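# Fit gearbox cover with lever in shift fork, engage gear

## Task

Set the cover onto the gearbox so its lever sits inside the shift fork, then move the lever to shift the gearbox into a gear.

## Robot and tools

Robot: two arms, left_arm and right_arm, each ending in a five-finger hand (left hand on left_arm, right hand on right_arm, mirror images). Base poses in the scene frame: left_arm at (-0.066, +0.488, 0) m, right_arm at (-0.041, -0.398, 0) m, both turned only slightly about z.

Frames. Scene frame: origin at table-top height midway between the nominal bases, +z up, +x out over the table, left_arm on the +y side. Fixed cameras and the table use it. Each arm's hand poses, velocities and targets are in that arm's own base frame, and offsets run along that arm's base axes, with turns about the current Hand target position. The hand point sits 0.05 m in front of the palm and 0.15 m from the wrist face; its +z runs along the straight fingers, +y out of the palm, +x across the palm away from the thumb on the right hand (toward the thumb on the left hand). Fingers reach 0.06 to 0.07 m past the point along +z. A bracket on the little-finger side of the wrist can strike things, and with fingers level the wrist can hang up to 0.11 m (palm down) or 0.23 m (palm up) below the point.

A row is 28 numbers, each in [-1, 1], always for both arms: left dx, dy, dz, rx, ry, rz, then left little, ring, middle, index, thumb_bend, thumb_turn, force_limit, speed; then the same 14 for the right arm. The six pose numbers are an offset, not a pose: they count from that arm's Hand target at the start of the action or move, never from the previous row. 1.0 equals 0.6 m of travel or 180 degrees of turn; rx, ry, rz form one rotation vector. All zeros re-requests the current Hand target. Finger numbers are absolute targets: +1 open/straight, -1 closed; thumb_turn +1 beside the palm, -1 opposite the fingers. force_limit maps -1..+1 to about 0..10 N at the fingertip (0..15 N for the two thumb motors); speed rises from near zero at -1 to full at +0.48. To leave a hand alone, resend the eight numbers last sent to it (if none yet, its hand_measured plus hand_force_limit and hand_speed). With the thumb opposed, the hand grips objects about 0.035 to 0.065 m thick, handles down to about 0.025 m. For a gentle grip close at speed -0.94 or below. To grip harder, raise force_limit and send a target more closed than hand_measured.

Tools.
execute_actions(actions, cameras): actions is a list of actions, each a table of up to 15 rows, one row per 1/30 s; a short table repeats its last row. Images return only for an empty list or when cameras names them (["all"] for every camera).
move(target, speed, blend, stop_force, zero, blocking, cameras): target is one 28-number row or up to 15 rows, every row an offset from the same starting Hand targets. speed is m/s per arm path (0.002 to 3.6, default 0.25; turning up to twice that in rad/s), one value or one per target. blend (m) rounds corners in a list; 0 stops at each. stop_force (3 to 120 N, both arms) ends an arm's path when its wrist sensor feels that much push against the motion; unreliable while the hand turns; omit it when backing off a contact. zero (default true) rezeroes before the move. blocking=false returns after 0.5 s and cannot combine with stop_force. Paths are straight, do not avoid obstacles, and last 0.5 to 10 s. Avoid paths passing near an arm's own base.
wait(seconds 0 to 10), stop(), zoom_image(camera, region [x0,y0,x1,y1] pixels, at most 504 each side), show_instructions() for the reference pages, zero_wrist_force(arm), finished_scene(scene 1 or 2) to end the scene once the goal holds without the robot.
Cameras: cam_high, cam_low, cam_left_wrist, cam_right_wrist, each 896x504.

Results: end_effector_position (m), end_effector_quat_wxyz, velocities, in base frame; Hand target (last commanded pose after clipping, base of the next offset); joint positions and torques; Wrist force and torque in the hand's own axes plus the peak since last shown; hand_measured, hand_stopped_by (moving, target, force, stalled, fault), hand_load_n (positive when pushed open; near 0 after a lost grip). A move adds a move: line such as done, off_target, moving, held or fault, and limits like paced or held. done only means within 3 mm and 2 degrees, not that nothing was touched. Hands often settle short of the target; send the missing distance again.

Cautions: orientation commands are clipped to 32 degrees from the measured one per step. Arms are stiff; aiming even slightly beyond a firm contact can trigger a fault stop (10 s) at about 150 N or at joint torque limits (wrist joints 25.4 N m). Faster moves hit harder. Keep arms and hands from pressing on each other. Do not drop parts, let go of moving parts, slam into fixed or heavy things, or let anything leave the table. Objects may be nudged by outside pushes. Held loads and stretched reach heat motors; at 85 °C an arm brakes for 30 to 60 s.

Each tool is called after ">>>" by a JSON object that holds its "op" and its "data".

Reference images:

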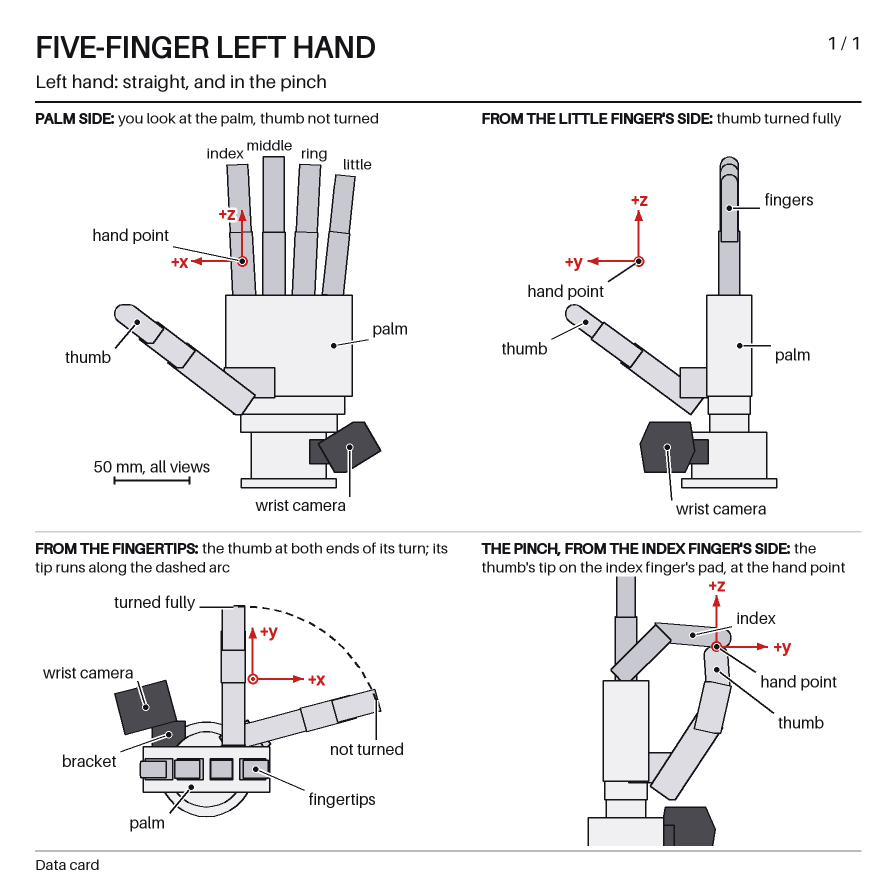

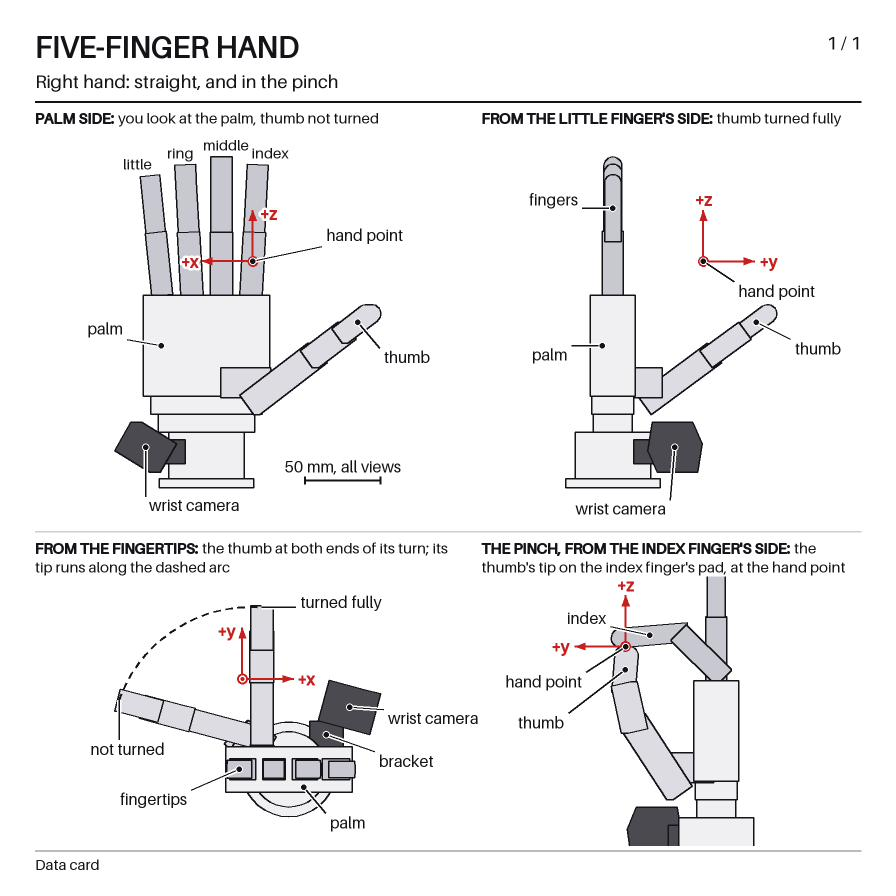

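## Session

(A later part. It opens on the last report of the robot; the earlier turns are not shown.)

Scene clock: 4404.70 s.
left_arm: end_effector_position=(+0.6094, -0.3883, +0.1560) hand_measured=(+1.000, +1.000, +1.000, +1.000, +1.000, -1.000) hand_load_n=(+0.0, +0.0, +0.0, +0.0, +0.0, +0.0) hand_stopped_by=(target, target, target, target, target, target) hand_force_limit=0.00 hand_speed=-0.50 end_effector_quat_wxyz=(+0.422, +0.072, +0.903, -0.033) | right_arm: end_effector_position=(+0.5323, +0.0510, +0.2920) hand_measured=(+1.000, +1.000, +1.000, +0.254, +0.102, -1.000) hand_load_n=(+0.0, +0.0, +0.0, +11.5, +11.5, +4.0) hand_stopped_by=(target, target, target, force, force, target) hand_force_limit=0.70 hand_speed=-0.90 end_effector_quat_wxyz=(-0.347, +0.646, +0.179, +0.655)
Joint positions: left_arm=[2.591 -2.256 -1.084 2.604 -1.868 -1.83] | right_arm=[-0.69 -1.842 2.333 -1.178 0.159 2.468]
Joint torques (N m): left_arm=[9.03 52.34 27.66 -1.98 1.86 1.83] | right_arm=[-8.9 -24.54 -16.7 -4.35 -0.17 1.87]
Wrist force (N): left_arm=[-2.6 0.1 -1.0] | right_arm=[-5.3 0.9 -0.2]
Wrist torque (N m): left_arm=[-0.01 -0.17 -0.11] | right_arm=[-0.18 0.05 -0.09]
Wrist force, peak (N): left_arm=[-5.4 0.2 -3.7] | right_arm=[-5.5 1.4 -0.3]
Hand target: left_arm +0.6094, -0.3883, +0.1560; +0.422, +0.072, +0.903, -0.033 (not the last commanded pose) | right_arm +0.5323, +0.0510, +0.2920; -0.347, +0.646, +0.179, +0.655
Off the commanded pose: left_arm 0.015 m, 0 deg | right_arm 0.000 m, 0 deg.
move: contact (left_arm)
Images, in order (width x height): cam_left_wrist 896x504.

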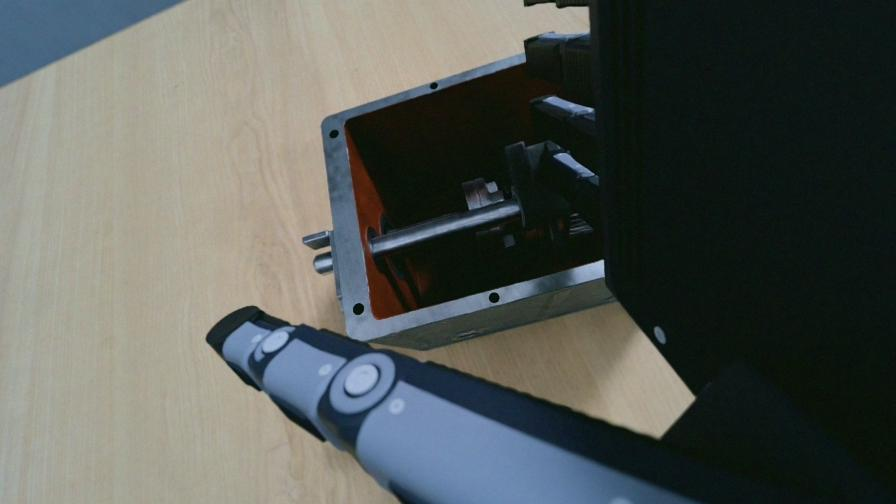

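>>> {"op": "move", "data": {"target": [[0,0,0.03,0,0,0, 1,1,1,1,1,-1,0,-0.5, 0,0,0,0,0,0, 1,1,1,-0.5,-0.5,-1,0.7,-0.9],[-0.0069,-0.045,0.03,0,0,0, 1,1,1,1,1,-1,0,-0.5, 0,0,0,0,0,0, 1,1,1,-0.5,-0.5,-1,0.7,-0.9]], "speed": 0.05, "blend": 0.004}}

>>> {"op": "move", "data": {"target": [0,0,-0.045,0,0,0, 1,1,1,1,1,-1,0,-0.5, 0,0,0,0,0,0, 1,1,1,-0.5,-0.5,-1,0.7,-0.9], "speed": 0.012, "stop_force": 3, "cameras": ["cam_left_wrist", "cam_high"]}}

>>> {"op": "zoom_image", "data": {"camera": "cam_left_wrist", "region": [380, 60, 620, 240]}}

Scene clock: 4442.50 s.
left_arm: end_effector_position=(+0.6053, -0.4153, +0.1740) hand_measured=(+1.000, +1.000, +1.000, +1.000, +1.000, -1.000) hand_load_n=(+0.0, +0.0, +0.0, +0.0, +0.0, +0.5) hand_stopped_by=(target, target, target, target, target, target) hand_force_limit=0.00 hand_speed=-0.50 end_effector_quat_wxyz=(+0.422, +0.072, +0.903, -0.033) | right_arm: end_effector_position=(+0.5323, +0.0510, +0.2920) hand_measured=(+1.000, +1.000, +1.000, +0.254, +0.102, -1.000) hand_load_n=(+0.0, +0.0, +0.0, +11.5, +11.5, +4.0) hand_stopped_by=(target, target, target, force, force, target) hand_force_limit=0.70 hand_speed=-0.90 end_effector_quat_wxyz=(-0.347, +0.646, +0.179, +0.655)
Joint positions: left_arm=[2.549 -2.296 -0.971 2.522 -1.899 -1.86] | right_arm=[-0.69 -1.842 2.333 -1.178 0.159 2.468]
Joint torques (N m): left_arm=[-10.71 38.06 28.03 -1.99 -2.76 -1.84] | right_arm=[-9.06 -22.22 -17.19 -4.04 -0.65 2]
Wrist force (N): left_arm=[0.0 0.1 -0.1] | right_arm=[-5.1 1.2 -0.1]
Wrist torque (N m): left_arm=[-0.03 -0.06 0.22] | right_arm=[-0.13 0.02 -0.07]
Wrist force, peak (N): left_arm=[-2.8 0.3 -1.3] | right_arm=[-5.4 1.3 -0.3]
Hand target: left_arm +0.6053, -0.4153, +0.1740; +0.422, +0.072, +0.903, -0.033 | right_arm +0.5323, +0.0510, +0.2920; -0.347, +0.646, +0.179, +0.655
Off the commanded pose: left_arm 0.000 m, 0 deg | right_arm 0.000 m, 0 deg.
move: done

Scene clock: 4445.73 s.
left_arm: end_effector_position=(+0.6053, -0.4153, +0.1499) hand_measured=(+1.000, +1.000, +1.000, +1.000, +1.000, -1.000) hand_load_n=(-0.5, +0.0, +0.0, +0.0, +0.0, +0.0) hand_stopped_by=(target, target, target, target, target, target) hand_force_limit=0.00 hand_speed=-0.50 end_effector_quat_wxyz=(+0.422, +0.072, +0.903, -0.033) | right_arm: end_effector_position=(+0.5323, +0.0510, +0.2920) hand_measured=(+1.000, +1.000, +1.000, +0.254, +0.102, -1.000) hand_load_n=(+0.0, +0.0, +0.0, +11.5, +11.5, +4.0) hand_stopped_by=(target, target, target, force, force, target) hand_force_limit=0.70 hand_speed=-0.90 end_effector_quat_wxyz=(-0.347, +0.646, +0.179, +0.655)
Joint positions: left_arm=[2.549 -2.306 -1.016 2.576 -1.899 -1.86] | right_arm=[-0.69 -1.842 2.333 -1.178 0.159 2.468]
Joint torques (N m): left_arm=[-10.87 53.86 27.86 -1.69 0.37 -1.84] | right_arm=[-9.9 -22.91 -15.65 -4.33 -0.48 1.79]
Wrist force (N): left_arm=[-2.1 0.4 0.0] | right_arm=[-5.1 1.2 -0.2]
Wrist torque (N m): left_arm=[-0.03 -0.18 0.09] | right_arm=[-0.12 0.02 -0.07]
Wrist force, peak (N): left_arm=[-6.7 0.2 -0.9] | right_arm=[-5.5 1.4 -0.3]
Hand target: left_arm +0.6053, -0.4153, +0.1499; +0.422, +0.072, +0.903, -0.033 (not the last commanded pose) | right_arm +0.5323, +0.0510, +0.2920; -0.347, +0.646, +0.179, +0.655
Off the commanded pose: left_arm 0.003 m, 0 deg | right_arm 0.000 m, 0 deg.
move: contact (left_arm)
Images, in order (width x height): cam_high 896x504, cam_left_wrist 896x504.

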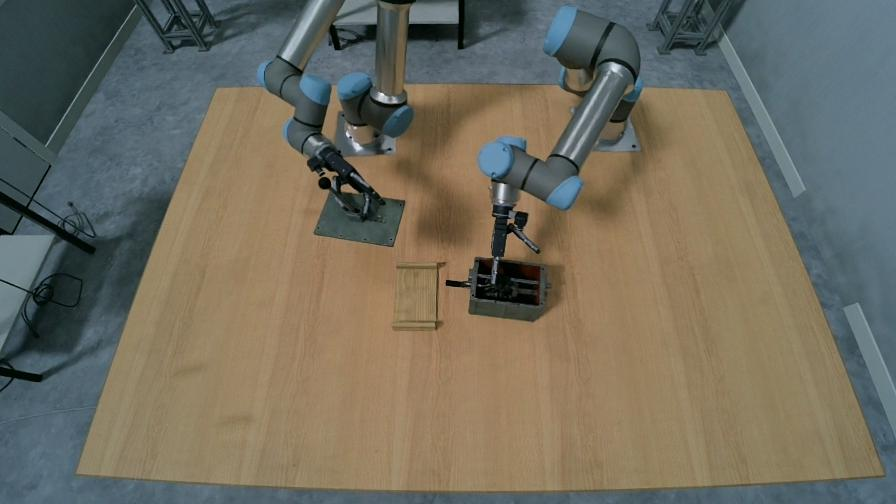

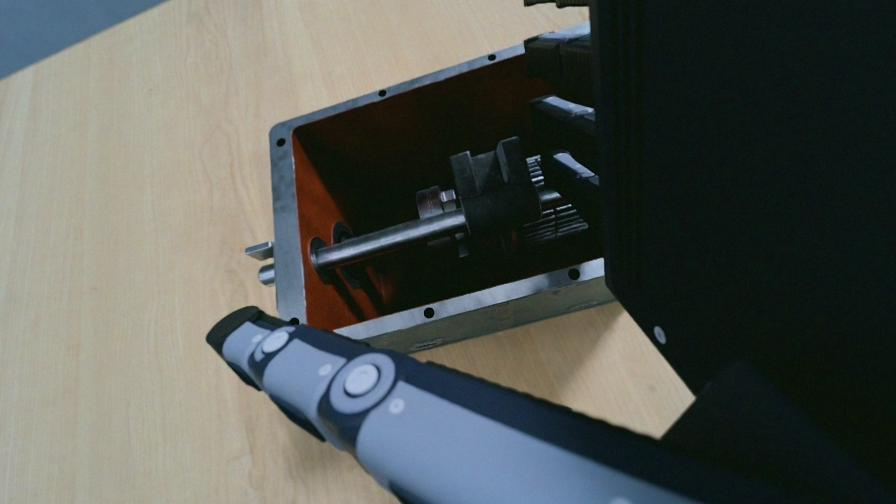

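Scaled by 2.100 from the camera's 896x504 image, which has a finer 1280x720 frame.

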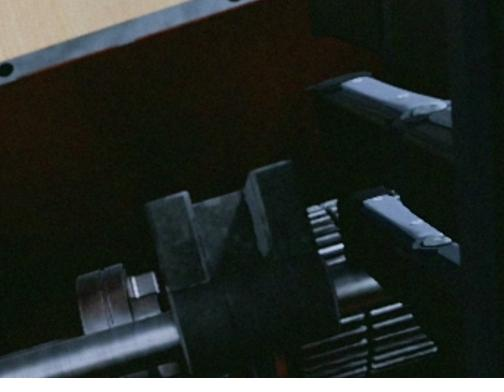

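>>> {"op": "move", "data": {"target": [[0,0,0.003,0,0,0, 1,1,1,1,1,-1,0,-0.5, 0,0,0,0,0,0, 1,1,1,-0.5,-0.5,-1,0.7,-0.9]], "speed": 0.02}}

>>> {"op": "move", "data": {"target": [0.0062,0.0385,0,0,0,0, 1,1,1,1,1,-1,0,-0.5, 0,0,0,0,0,0, 1,1,1,-0.5,-0.5,-1,0.7,-0.9], "speed": 0.012, "stop_force": 5, "cameras": ["cam_left_wrist", "cam_high"]}}

>>> {"op": "zoom_image", "data": {"camera": "cam_left_wrist", "region": [380, 60, 620, 240]}}

>>> {"op": "zoom_image", "data": {"camera": "cam_high", "region": [465, 240, 555, 312]}}

Scene clock: 4459.03 s.
left_arm: end_effector_position=(+0.6053, -0.4153, +0.1516) hand_measured=(+1.000, +1.000, +1.000, +1.000, +1.000, -1.000) hand_load_n=(+0.0, +0.0, +0.0, +0.0, +0.0, +0.0) hand_stopped_by=(target, target, target, target, target, target) hand_force_limit=0.00 hand_speed=-0.50 end_effector_quat_wxyz=(+0.422, +0.072, +0.903, -0.033) | right_arm: end_effector_position=(+0.5323, +0.0510, +0.2920) hand_measured=(+1.000, +1.000, +1.000, +0.254, +0.102, -1.000) hand_load_n=(+0.0, +0.0, +0.0, +11.5, +11.5, +4.0) hand_stopped_by=(target, target, target, force, force, target) hand_force_limit=0.70 hand_speed=-0.90 end_effector_quat_wxyz=(-0.347, +0.646, +0.179, +0.655)
Joint positions: left_arm=[2.549 -2.305 -1.013 2.572 -1.899 -1.86] | right_arm=[-0.69 -1.842 2.333 -1.178 0.159 2.468]
Joint torques (N m): left_arm=[-10.78 55.61 30.1 -1.58 2.11 -1.68] | right_arm=[-8.25 -23.47 -16.6 -4.29 -0.68 1.96]
Wrist force (N): left_arm=[0.0 0.0 -0.1] | right_arm=[-5.3 1.1 -0.1]
Wrist torque (N m): left_arm=[-0.05 -0.07 0.22] | right_arm=[-0.15 0.04 -0.08]
Wrist force, peak (N): left_arm=[-2.5 0.4 -0.5] | right_arm=[-5.5 1.3 -0.2]
Hand target: left_arm +0.6053, -0.4153, +0.1517; +0.422, +0.072, +0.903, -0.033 | right_arm +0.5323, +0.0510, +0.2920; -0.347, +0.646, +0.179, +0.655
Off the commanded pose: left_arm 0.000 m, 0 deg | right_arm 0.000 m, 0 deg.
move: done

Scene clock: 4460.73 s.
left_arm: end_effector_position=(+0.6064, -0.4089, +0.1517) hand_measured=(+1.000, +1.000, +1.000, +1.000, +1.000, -1.000) hand_load_n=(+0.0, +0.0, +0.0, +0.5, +0.0, +0.5) hand_stopped_by=(target, target, target, target, target, target) hand_force_limit=0.00 hand_speed=-0.50 end_effector_quat_wxyz=(+0.422, +0.072, +0.903, -0.033) | right_arm: end_effector_position=(+0.5323, +0.0510, +0.2920) hand_measured=(+1.000, +1.000, +1.000, +0.254, +0.102, -1.000) hand_load_n=(+0.0, +0.0, +0.0, +11.5, +11.5, +4.0) hand_stopped_by=(target, target, target, force, force, target) hand_force_limit=0.70 hand_speed=-0.90 end_effector_quat_wxyz=(-0.347, +0.646, +0.179, +0.655)
Joint positions: left_arm=[2.559 -2.294 -1.032 2.582 -1.892 -1.853] | right_arm=[-0.69 -1.842 2.333 -1.178 0.159 2.468]
Joint torques (N m): left_arm=[-9.05 37.24 28.39 -1.93 -2.93 -1.66] | right_arm=[-9.51 -23.93 -17.93 -4.4 -0.22 1.9]
Wrist force (N): left_arm=[0.5 -3.4 -1.2] | right_arm=[-5.2 1.1 -0.2]
Wrist torque (N m): left_arm=[0.06 -0.10 0.11] | right_arm=[-0.13 0.03 -0.07]
Wrist force, peak (N): left_arm=[0.2 -9.0 -0.6] | right_arm=[-5.5 1.3 -0.2]
Hand target: left_arm +0.6064, -0.4089, +0.1517; +0.422, +0.072, +0.903, -0.033 (not the last commanded pose) | right_arm +0.5323, +0.0510, +0.2920; -0.347, +0.646, +0.179, +0.655
Off the commanded pose: left_arm 0.017 m, 0 deg | right_arm 0.000 m, 0 deg.
move: contact (left_arm)
Images, in order (width x height): cam_high 896x504, cam_left_wrist 896x504.

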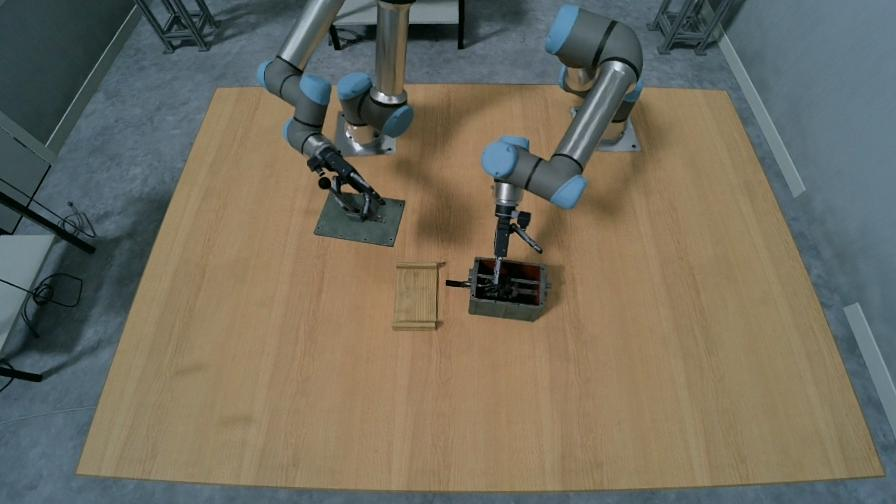

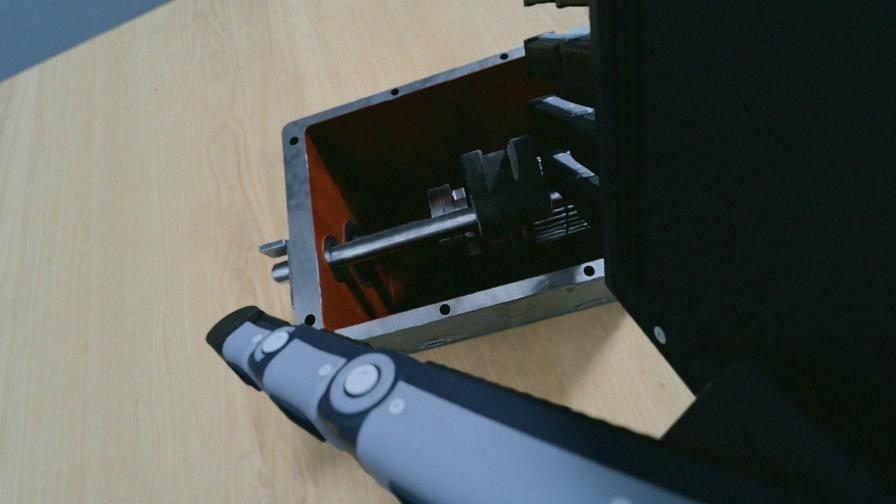

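Scaled by 2.100 from the camera's 896x504 image, which has a finer 1280x720 frame.

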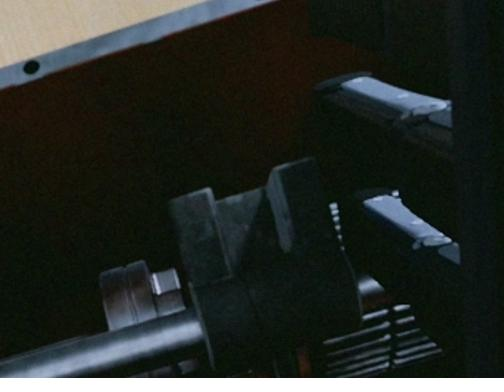

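Scaled by 5.600 from the camera's 896x504 image, which has a finer 1280x720 frame.

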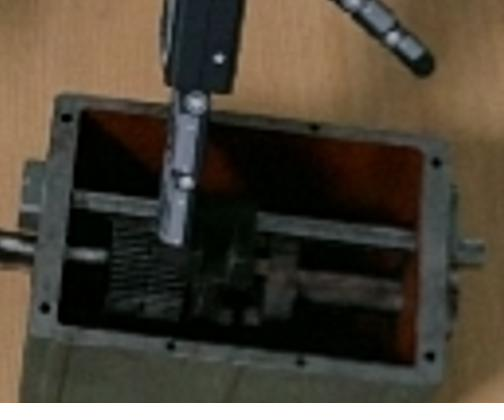

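>>> {"op": "move", "data": {"target": [0.0062,0.0385,0,0,0,0, 1,1,1,1,1,-1,0,-0.5, 0,0,0,0,0,0, 1,1,1,-0.5,-0.5,-1,0.7,-0.9], "speed": 0.01, "stop_force": 10, "cameras": ["cam_left_wrist", "cam_high"]}}

>>> {"op": "zoom_image", "data": {"camera": "cam_left_wrist", "region": [380, 60, 620, 240]}}

>>> {"op": "zoom_image", "data": {"camera": "cam_high", "region": [465, 240, 555, 312]}}

Scene clock: 4470.10 s.
left_arm: end_effector_position=(+0.6067, -0.4064, +0.1517) hand_measured=(+1.000, +1.000, +1.000, +1.000, +1.000, -1.000) hand_load_n=(+0.0, +0.0, +0.0, +1.0, +0.0, +0.0) hand_stopped_by=(target, target, target, target, target, target) hand_force_limit=0.00 hand_speed=-0.50 end_effector_quat_wxyz=(+0.422, +0.072, +0.903, -0.033) | right_arm: end_effector_position=(+0.5323, +0.0510, +0.2920) hand_measured=(+1.000, +1.000, +1.000, +0.254, +0.102, -1.000) hand_load_n=(+0.0, +0.0, +0.0, +11.5, +12.0, +4.0) hand_stopped_by=(target, target, target, force, force, target) hand_force_limit=0.70 hand_speed=-0.90 end_effector_quat_wxyz=(-0.347, +0.646, +0.179, +0.655)
Joint positions: left_arm=[2.562 -2.29 -1.039 2.586 -1.889 -1.85] | right_arm=[-0.69 -1.842 2.333 -1.178 0.159 2.468]
Joint torques (N m): left_arm=[-6.58 37.57 28.32 -2.1 -3.49 -1.61] | right_arm=[-8.66 -23.56 -16.92 -4.06 -0.6 1.88]
Wrist force (N): left_arm=[0.4 -5.4 -1.7] | right_arm=[-5.2 1.3 0.0]
Wrist torque (N m): left_arm=[0.17 -0.03 0.09] | right_arm=[-0.12 0.04 -0.07]
Wrist force, peak (N): left_arm=[0.2 -13.2 -0.1] | right_arm=[-5.7 1.2 -0.3]
Hand target: left_arm +0.6067, -0.4064, +0.1517; +0.422, +0.072, +0.903, -0.033 (not the last commanded pose) | right_arm +0.5323, +0.0510, +0.2920; -0.347, +0.646, +0.179, +0.655
Off the commanded pose: left_arm 0.021 m, 0 deg | right_arm 0.000 m, 0 deg.
move: contact (left_arm)
Images, in order (width x height): cam_high 896x504, cam_left_wrist 896x504.

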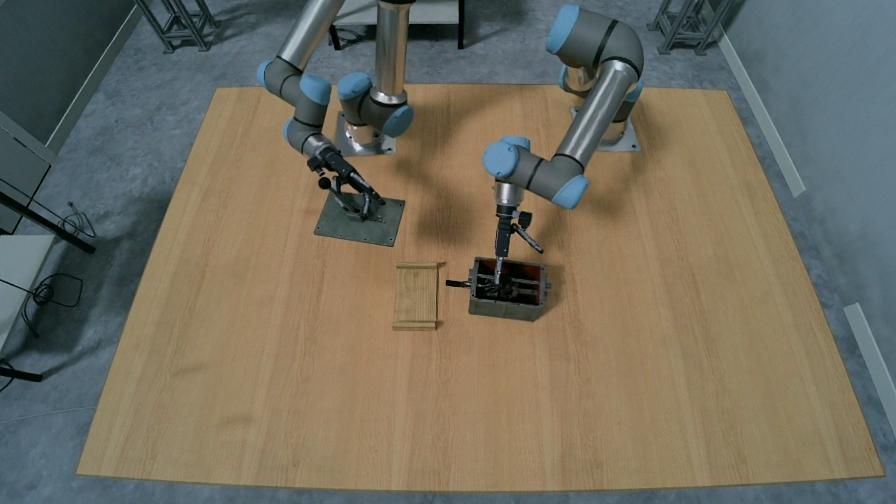

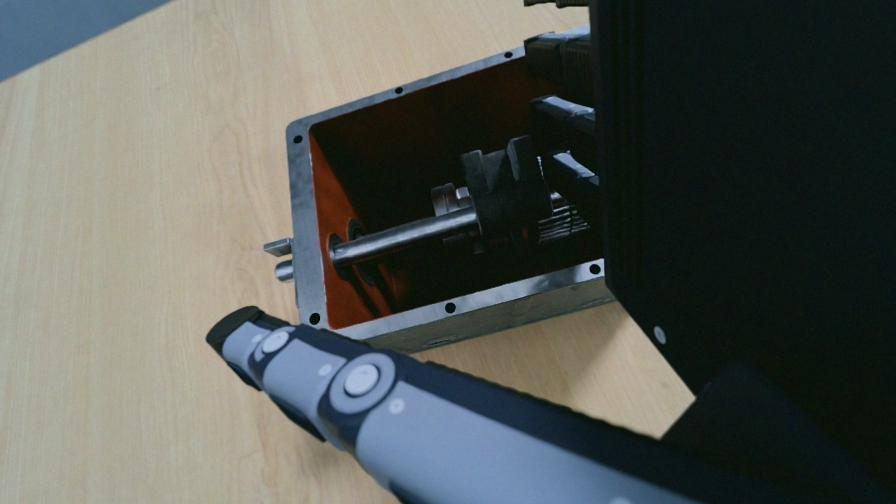

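Scaled by 2.100 from the camera's 896x504 image, which has a finer 1280x720 frame.

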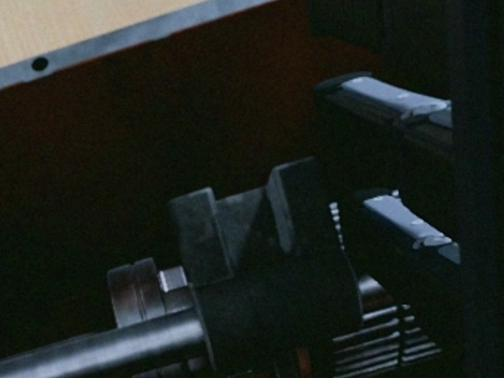

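Scaled by 5.600 from the camera's 896x504 image, which has a finer 1280x720 frame.

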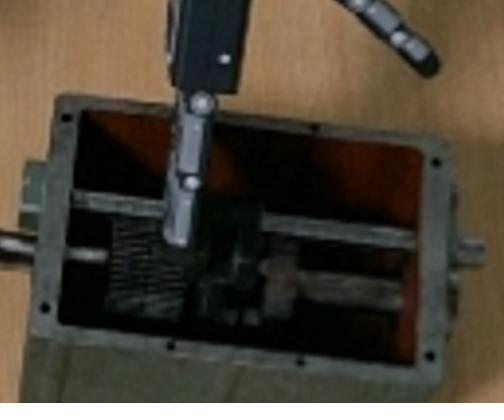

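>>> {"op": "move", "data": {"target": [0.0062,0.0385,0,0,0,0, 1,1,1,1,1,-1,0,-0.5, 0,0,0,0,0,0, 1,1,1,-0.5,-0.5,-1,0.7,-0.9], "speed": 0.01, "stop_force": 14, "cameras": ["cam_left_wrist"]}}

>>> {"op": "zoom_image", "data": {"camera": "cam_left_wrist", "region": [380, 60, 620, 240]}}

Scene clock: 4482.43 s.
left_arm: end_effector_position=(+0.6104, -0.3833, +0.1517) hand_measured=(+1.000, +1.000, +1.000, +1.000, +1.000, -1.000) hand_load_n=(+0.0, +0.0, +0.0, +2.0, -0.5, +0.0) hand_stopped_by=(target, target, target, target, target, target) hand_force_limit=0.00 hand_speed=-0.50 end_effector_quat_wxyz=(+0.422, +0.072, +0.903, -0.033) | right_arm: end_effector_position=(+0.5323, +0.0510, +0.2920) hand_measured=(+1.000, +1.000, +1.000, +0.254, +0.102, -1.000) hand_load_n=(+0.0, +0.0, +0.0, +11.5, +11.5, +4.0) hand_stopped_by=(target, target, target, force, force, target) hand_force_limit=0.70 hand_speed=-0.90 end_effector_quat_wxyz=(-0.347, +0.646, +0.179, +0.655)
Joint positions: left_arm=[2.599 -2.251 -1.104 2.62 -1.862 -1.824] | right_arm=[-0.69 -1.842 2.333 -1.178 0.159 2.468]
Joint torques (N m): left_arm=[18.45 53.06 8.45 -0.27 -1.1 2.96] | right_arm=[-7.56 -24.08 -17.14 -3.98 -0.54 2.02]
Wrist force (N): left_arm=[0.6 -14.7 -0.5] | right_arm=[-5.2 1.1 -0.2]
Wrist torque (N m): left_arm=[0.33 -0.05 0.02] | right_arm=[-0.15 0.03 -0.07]
Wrist force, peak (N): left_arm=[-1.0 -18.2 -1.3] | right_arm=[-5.4 1.4 -0.2]
Hand target: left_arm +0.6104, -0.3833, +0.1517; +0.422, +0.072, +0.903, -0.033 | right_arm +0.5323, +0.0510, +0.2920; -0.347, +0.646, +0.179, +0.655
Off the commanded pose: left_arm 0.000 m, 0 deg | right_arm 0.000 m, 0 deg.
move: done
Images, in order (width x height): cam_left_wrist 896x504.

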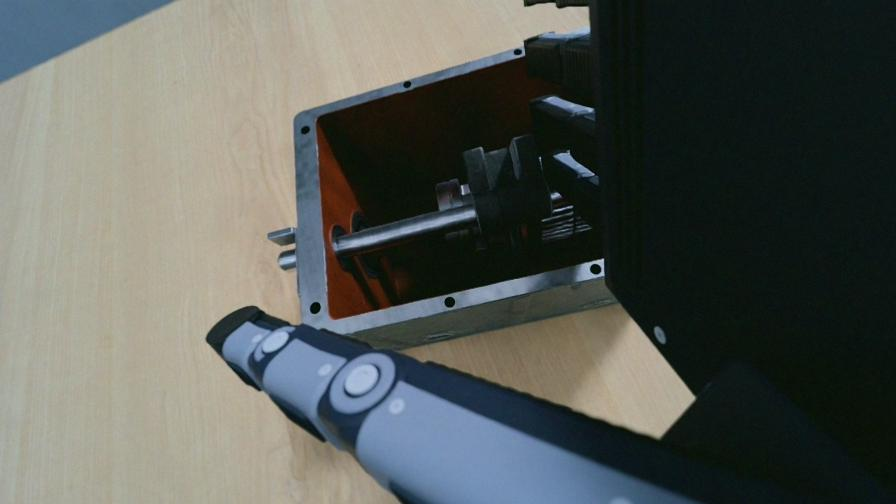

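Scaled by 2.100 from the camera's 896x504 image, which has a finer 1280x720 frame.

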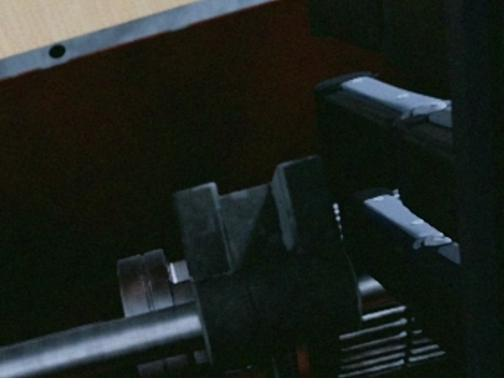

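>>> {"op": "zoom_image", "data": {"camera": "cam_left_wrist", "region": [430, 130, 570, 260]}}

>>> {"op": "wait", "data": {"seconds": 0.1, "cameras": ["cam_high", "cam_low"]}}

>>> {"op": "zoom_image", "data": {"camera": "cam_high", "region": [465, 240, 560, 316]}}

Scaled by 3.600 from the camera's 896x504 image, which has a finer 1280x720 frame.

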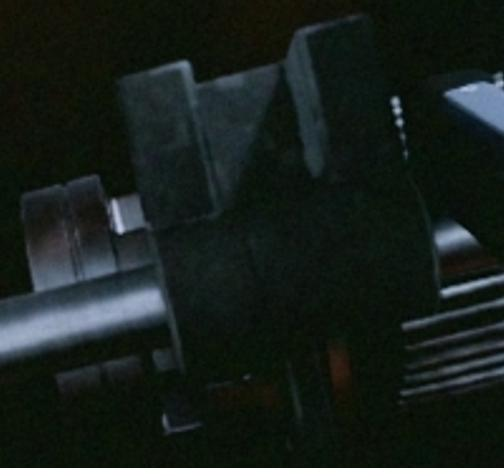

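Scene clock: 4498.50 s.
left_arm: end_effector_position=(+0.6104, -0.3833, +0.1517) hand_measured=(+1.000, +1.000, +1.000, +1.000, +1.000, -1.000) hand_load_n=(+0.0, +0.0, +0.0, +2.0, +0.0, +0.0) hand_stopped_by=(target, target, target, target, target, target) hand_force_limit=0.00 hand_speed=-0.50 end_effector_quat_wxyz=(+0.422, +0.072, +0.903, -0.033) | right_arm: end_effector_position=(+0.5323, +0.0510, +0.2920) hand_measured=(+1.000, +1.000, +1.000, +0.254, +0.102, -1.000) hand_load_n=(+0.0, +0.0, +0.0, +11.5, +11.5, +4.0) hand_stopped_by=(target, target, target, force, force, target) hand_force_limit=0.70 hand_speed=-0.90 end_effector_quat_wxyz=(-0.347, +0.646, +0.179, +0.655)
Joint positions: left_arm=[2.599 -2.251 -1.104 2.62 -1.862 -1.824] | right_arm=[-0.69 -1.842 2.333 -1.178 0.159 2.468]
Joint torques (N m): left_arm=[18.99 53.6 7.98 -0.29 -1.25 2.79] | right_arm=[-7.39 -23.25 -18.2 -4.28 -0.61 1.97]
Wrist force (N): left_arm=[0.3 -14.4 -0.8] | right_arm=[-5.2 1.2 -0.2]
Wrist torque (N m): left_arm=[0.35 -0.06 0.03] | right_arm=[-0.12 0.03 -0.07]
Wrist force, peak (N): left_arm=[0.6 -14.8 -0.5] | right_arm=[-5.5 1.4 -0.3]
Hand target: left_arm +0.6104, -0.3833, +0.1517; +0.422, +0.072, +0.903, -0.033 | right_arm +0.5323, +0.0510, +0.2920; -0.347, +0.646, +0.179, +0.655
Off the commanded pose: left_arm 0.000 m, 0 deg | right_arm 0.000 m, 0 deg.
wait: 0.10 s; at rest from the start
Images, in order (width x height): cam_high 896x504, cam_low 896x504.

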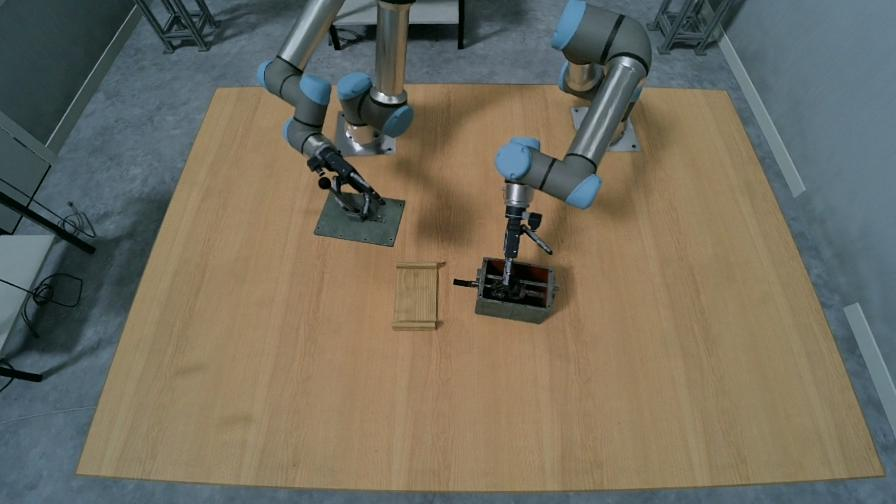

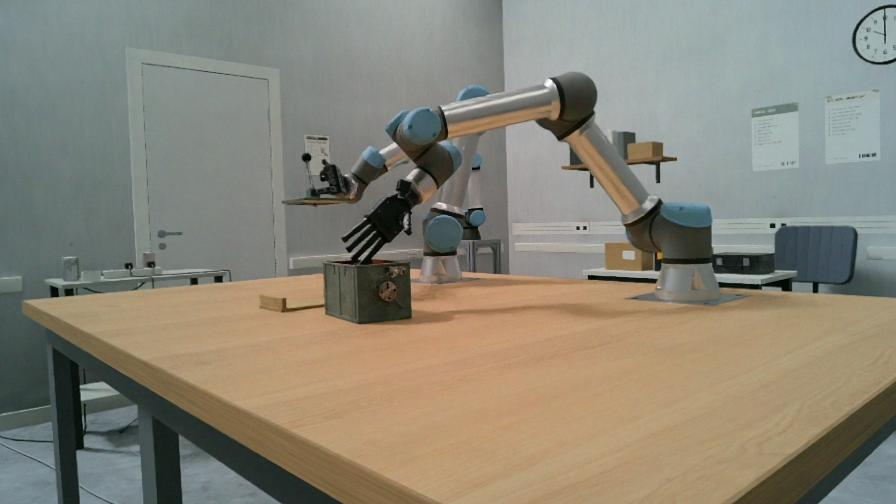

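Scaled by 5.305 from the camera's 896x504 image, which has a finer 1280x720 frame.

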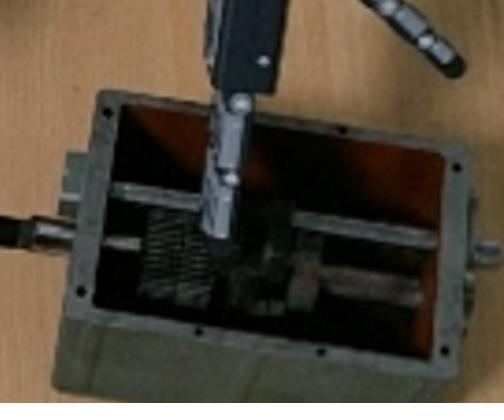

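>>> {"op": "move", "data": {"target": [-0.0037,-0.025,0,0,0,0, 1,1,1,1,1,-1,0,-0.5, 0,0,0,0,0,0, 1,1,1,-0.5,-0.5,-1,0.7,-0.9], "speed": 0.04, "cameras": ["cam_left_wrist"]}}

>>> {"op": "zoom_image", "data": {"camera": "cam_left_wrist", "region": [380, 60, 620, 240]}}

>>> {"op": "zoom_image", "data": {"camera": "cam_left_wrist", "region": [390, 120, 530, 250]}}

Scene clock: 4512.77 s.
left_arm: end_effector_position=(+0.6082, -0.3983, +0.1517) hand_measured=(+1.000, +1.000, +1.000, +1.000, +1.000, -1.000) hand_load_n=(+0.0, +0.0, +0.0, +0.0, +0.0, +0.0) hand_stopped_by=(target, target, target, target, target, target) hand_force_limit=0.00 hand_speed=-0.50 end_effector_quat_wxyz=(+0.422, +0.072, +0.903, -0.033) | right_arm: end_effector_position=(+0.5323, +0.0510, +0.2920) hand_measured=(+1.000, +1.000, +1.000, +0.254, +0.102, -1.000) hand_load_n=(+0.0, +0.0, +0.0, +11.5, +11.5, +4.0) hand_stopped_by=(target, target, target, force, force, target) hand_force_limit=0.70 hand_speed=-0.90 end_effector_quat_wxyz=(-0.347, +0.646, +0.179, +0.655)
Joint positions: left_arm=[2.575 -2.276 -1.062 2.598 -1.88 -1.841] | right_arm=[-0.69 -1.842 2.333 -1.178 0.159 2.468]
Joint torques (N m): left_arm=[-10.41 36.51 28.16 -1.76 -2.76 -1.8] | right_arm=[-8.36 -23.14 -17.09 -3.82 -0.47 1.77]
Wrist force (N): left_arm=[-0.1 0.1 -0.3] | right_arm=[-5.2 1.3 -0.1]
Wrist torque (N m): left_arm=[-0.02 -0.07 0.22] | right_arm=[-0.11 0.03 -0.07]
Wrist force, peak (N): left_arm=[0.7 -14.8 -0.6] | right_arm=[-5.4 1.3 -0.3]
Hand target: left_arm +0.6082, -0.3983, +0.1517; +0.422, +0.072, +0.903, -0.033 | right_arm +0.5323, +0.0510, +0.2920; -0.347, +0.646, +0.179, +0.655
Off the commanded pose: left_arm 0.000 m, 0 deg | right_arm 0.000 m, 0 deg.
move: done
Images, in order (width x height): cam_left_wrist 896x504.

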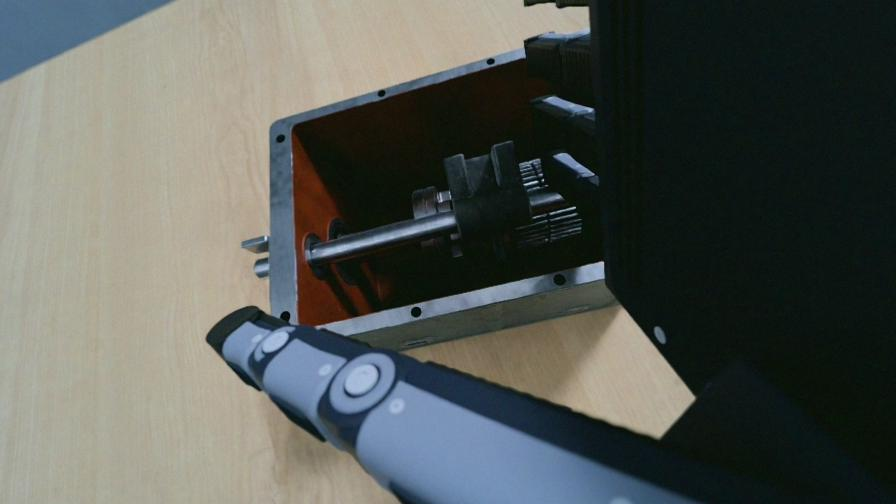

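Scaled by 2.100 from the camera's 896x504 image, which has a finer 1280x720 frame.

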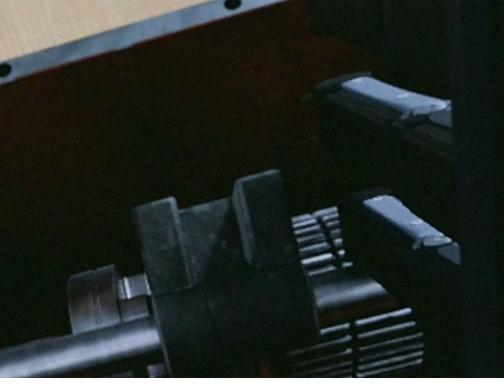

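Scaled by 3.600 from the camera's 896x504 image, which has a finer 1280x720 frame.

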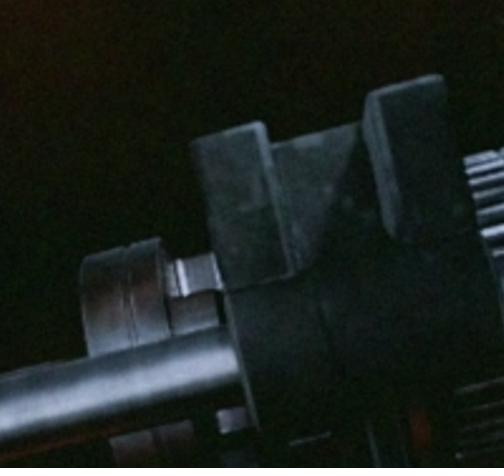

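>>> {"op": "move", "data": {"target": [-0.0928,-0.0302,0.45,0,0,0, 1,1,1,1,1,-1,0,-0.5, 0,0,0,0,0,0, 1,1,1,-0.5,-0.5,-1,0.7,-0.9], "speed": 0.2, "cameras": ["cam_left_wrist", "cam_high"]}}

>>> {"op": "zoom_image", "data": {"camera": "cam_high", "region": [465, 240, 565, 330]}}

>>> {"op": "zoom_image", "data": {"camera": "cam_left_wrist", "region": [330, 100, 600, 300]}}

Scene clock: 4646.77 s.
left_arm: end_effector_position=(+0.5521, -0.4160, +0.4212) hand_measured=(+1.000, +1.000, +1.000, +1.000, +1.000, -1.000) hand_load_n=(+0.0, +0.0, +0.0, +0.0, -0.5, +0.0) hand_stopped_by=(target, target, target, target, target, target) hand_force_limit=0.00 hand_speed=-0.50 end_effector_quat_wxyz=(+0.424, +0.073, +0.902, -0.035) end_effector_velocity=(+0.000, +0.000, +0.000) end_effector_angular_velocity=(-0.001, -0.002, +0.000) | right_arm: end_effector_position=(+0.5323, +0.0510, +0.2920) hand_measured=(+1.000, +1.000, +1.000, +0.254, +0.102, -1.000) hand_load_n=(+0.0, +0.0, +0.0, +11.5, +11.5, +4.0) hand_stopped_by=(target, target, target, force, force, target) hand_force_limit=0.70 hand_speed=-0.90 end_effector_quat_wxyz=(-0.347, +0.646, +0.179, +0.655)
Joint positions: left_arm=[2.495 -2.432 -0.058 1.738 -1.937 -1.895] | right_arm=[-0.69 -1.842 2.333 -1.178 0.159 2.468]
Joint velocities: left_arm=[0 -0.002 0.005 -0.001 0 0] | right_arm=[within noise]
Joint torques (N m): left_arm=[-10.94 38.11 25.69 -2.06 -2.68 -1.85] | right_arm=[-6.58 -24.27 -19.1 -4 -0.64 2.1]
Wrist force (N): left_arm=[0.0 0.1 0.3] | right_arm=[-5.3 1.2 -0.3]
Wrist torque (N m): left_arm=[-0.08 -0.05 0.21] | right_arm=[-0.12 0.04 -0.07]
Wrist force, peak (N): left_arm=[-0.6 0.1 -0.9] | right_arm=[-5.4 1.2 -0.5]
Hand target: left_arm +0.5525, -0.4165, +0.4217; +0.422, +0.072, +0.903, -0.033 | right_arm +0.5323, +0.0510, +0.2920; -0.347, +0.646, +0.179, +0.655
Off the commanded pose: left_arm 0.001 m, 0 deg | right_arm 0.000 m, 0 deg.
move: done
Images, in order (width x height): cam_high 896x504, cam_left_wrist 896x504.

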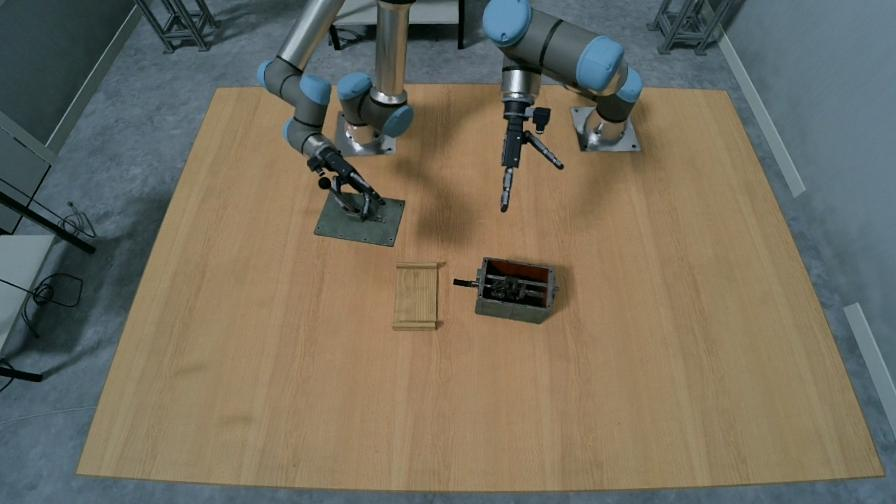

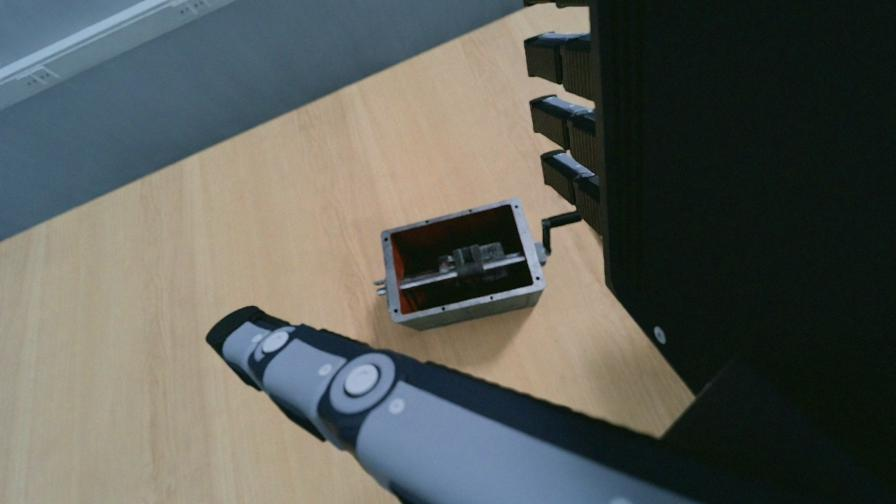

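Scaled by 5.040 from the camera's 896x504 image, which has a finer 1280x720 frame.

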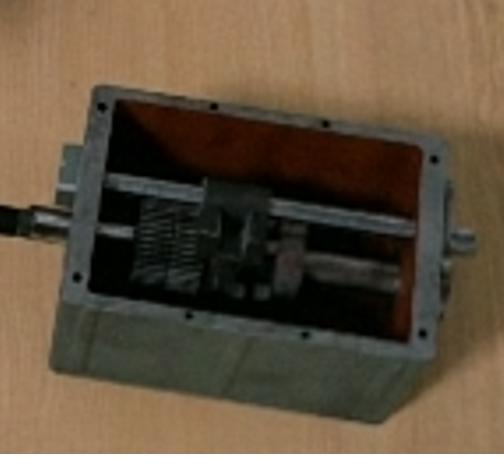

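Scaled by 1.867 from the camera's 896x504 image, which has a finer 1280x720 frame.

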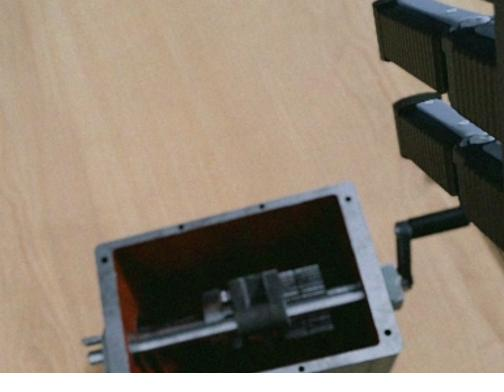

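>>> {"op": "move", "data": {"target": [-0.0667,0,0.1167,0,0,0, 1,1,1,1,1,-1,0,-0.5, 0.209,0.6445,-0.0533,0,0,-0.0131, 1,1,1,-0.5,-0.5,-1,0.7,-0.9], "speed": 0.15, "cameras": ["cam_left_wrist", "cam_high", "cam_low", "cam_right_wrist"]}}

Scene clock: 4680.07 s.
left_arm: end_effector_position=(+0.5119, -0.4157, +0.4907) hand_measured=(+1.000, +1.000, +1.000, +1.000, +1.000, -1.000) hand_load_n=(+0.0, +0.0, +0.0, +0.0, +0.0, +0.5) hand_stopped_by=(target, target, target, target, target, target) hand_force_limit=0.00 hand_speed=-0.50 end_effector_quat_wxyz=(+0.461, +0.088, +0.881, -0.057) | right_arm: end_effector_position=(+0.6577, +0.4377, +0.2600) hand_measured=(+1.000, +1.000, +1.000, +0.254, +0.102, -1.000) hand_load_n=(+0.0, +0.0, +0.0, +11.5, +11.5, +4.0) hand_stopped_by=(target, target, target, force, force, target) hand_force_limit=0.70 hand_speed=-0.90 end_effector_quat_wxyz=(-0.334, +0.650, +0.165, +0.662)
Joint positions: left_arm=[2.454 -2.343 -0.035 1.719 -1.948 -1.873] | right_arm=[0.37 -1.193 1.672 -0.586 1.227 1.824]
Joint torques (N m): left_arm=[-10.7 52.23 22.63 1.18 -2.69 2.54] | right_arm=[8.37 -33.33 -37.57 -1.43 2.98 -2.99]
Wrist force (N): left_arm=[0.1 0.2 -0.1] | right_arm=[-5.0 1.2 -0.4]
Wrist torque (N m): left_arm=[-0.01 -0.07 0.05] | right_arm=[-0.10 0.01 0.14]
Wrist force, peak (N): left_arm=[-0.1 0.3 0.6] | right_arm=[-5.6 1.3 -0.4]
Hand target: left_arm +0.5125, -0.4165, +0.4917; +0.422, +0.072, +0.903, -0.033 | right_arm +0.6577, +0.4377, +0.2600; -0.334, +0.650, +0.165, +0.662
Off the commanded pose: left_arm 0.001 m, 6 deg | right_arm 0.000 m, 0 deg.
elbow stopped short (left arm): the move would have taken joint 3 (elbow) straighter than the controller allows.
move: off_target (left_arm)

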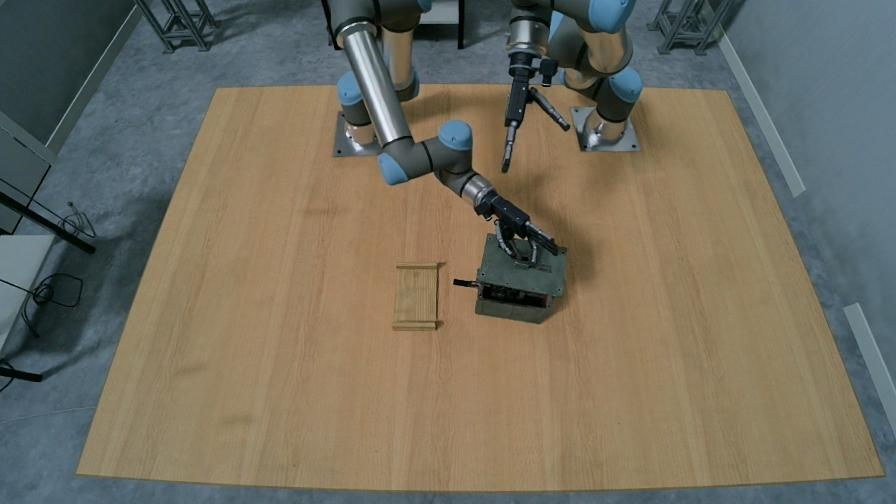

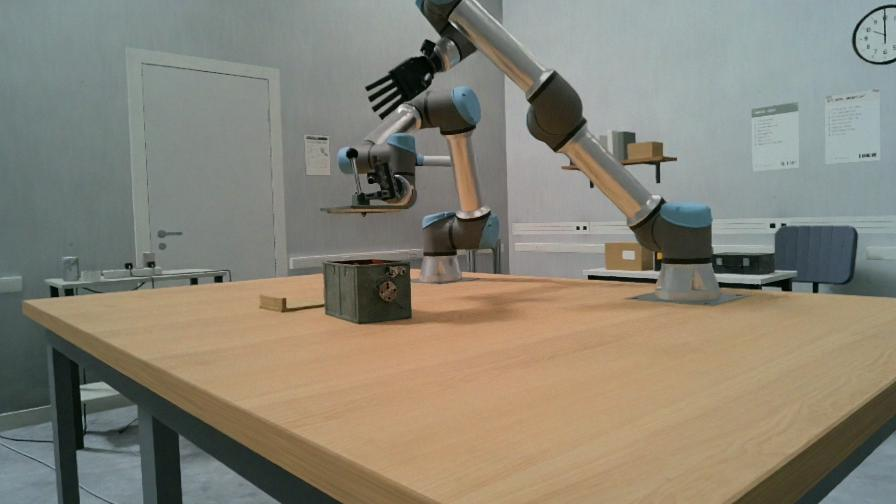

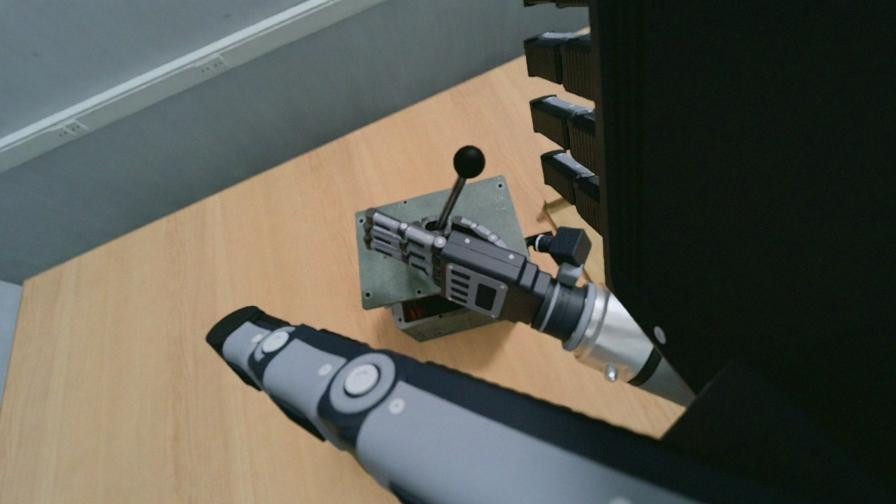

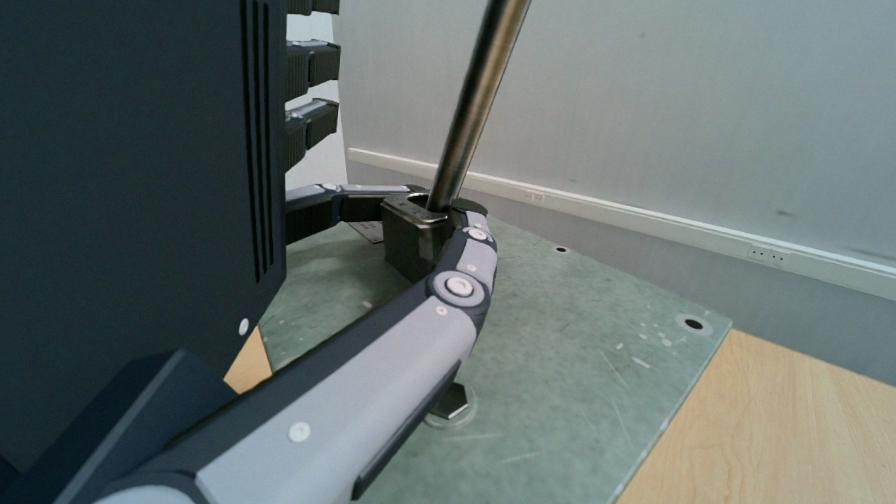

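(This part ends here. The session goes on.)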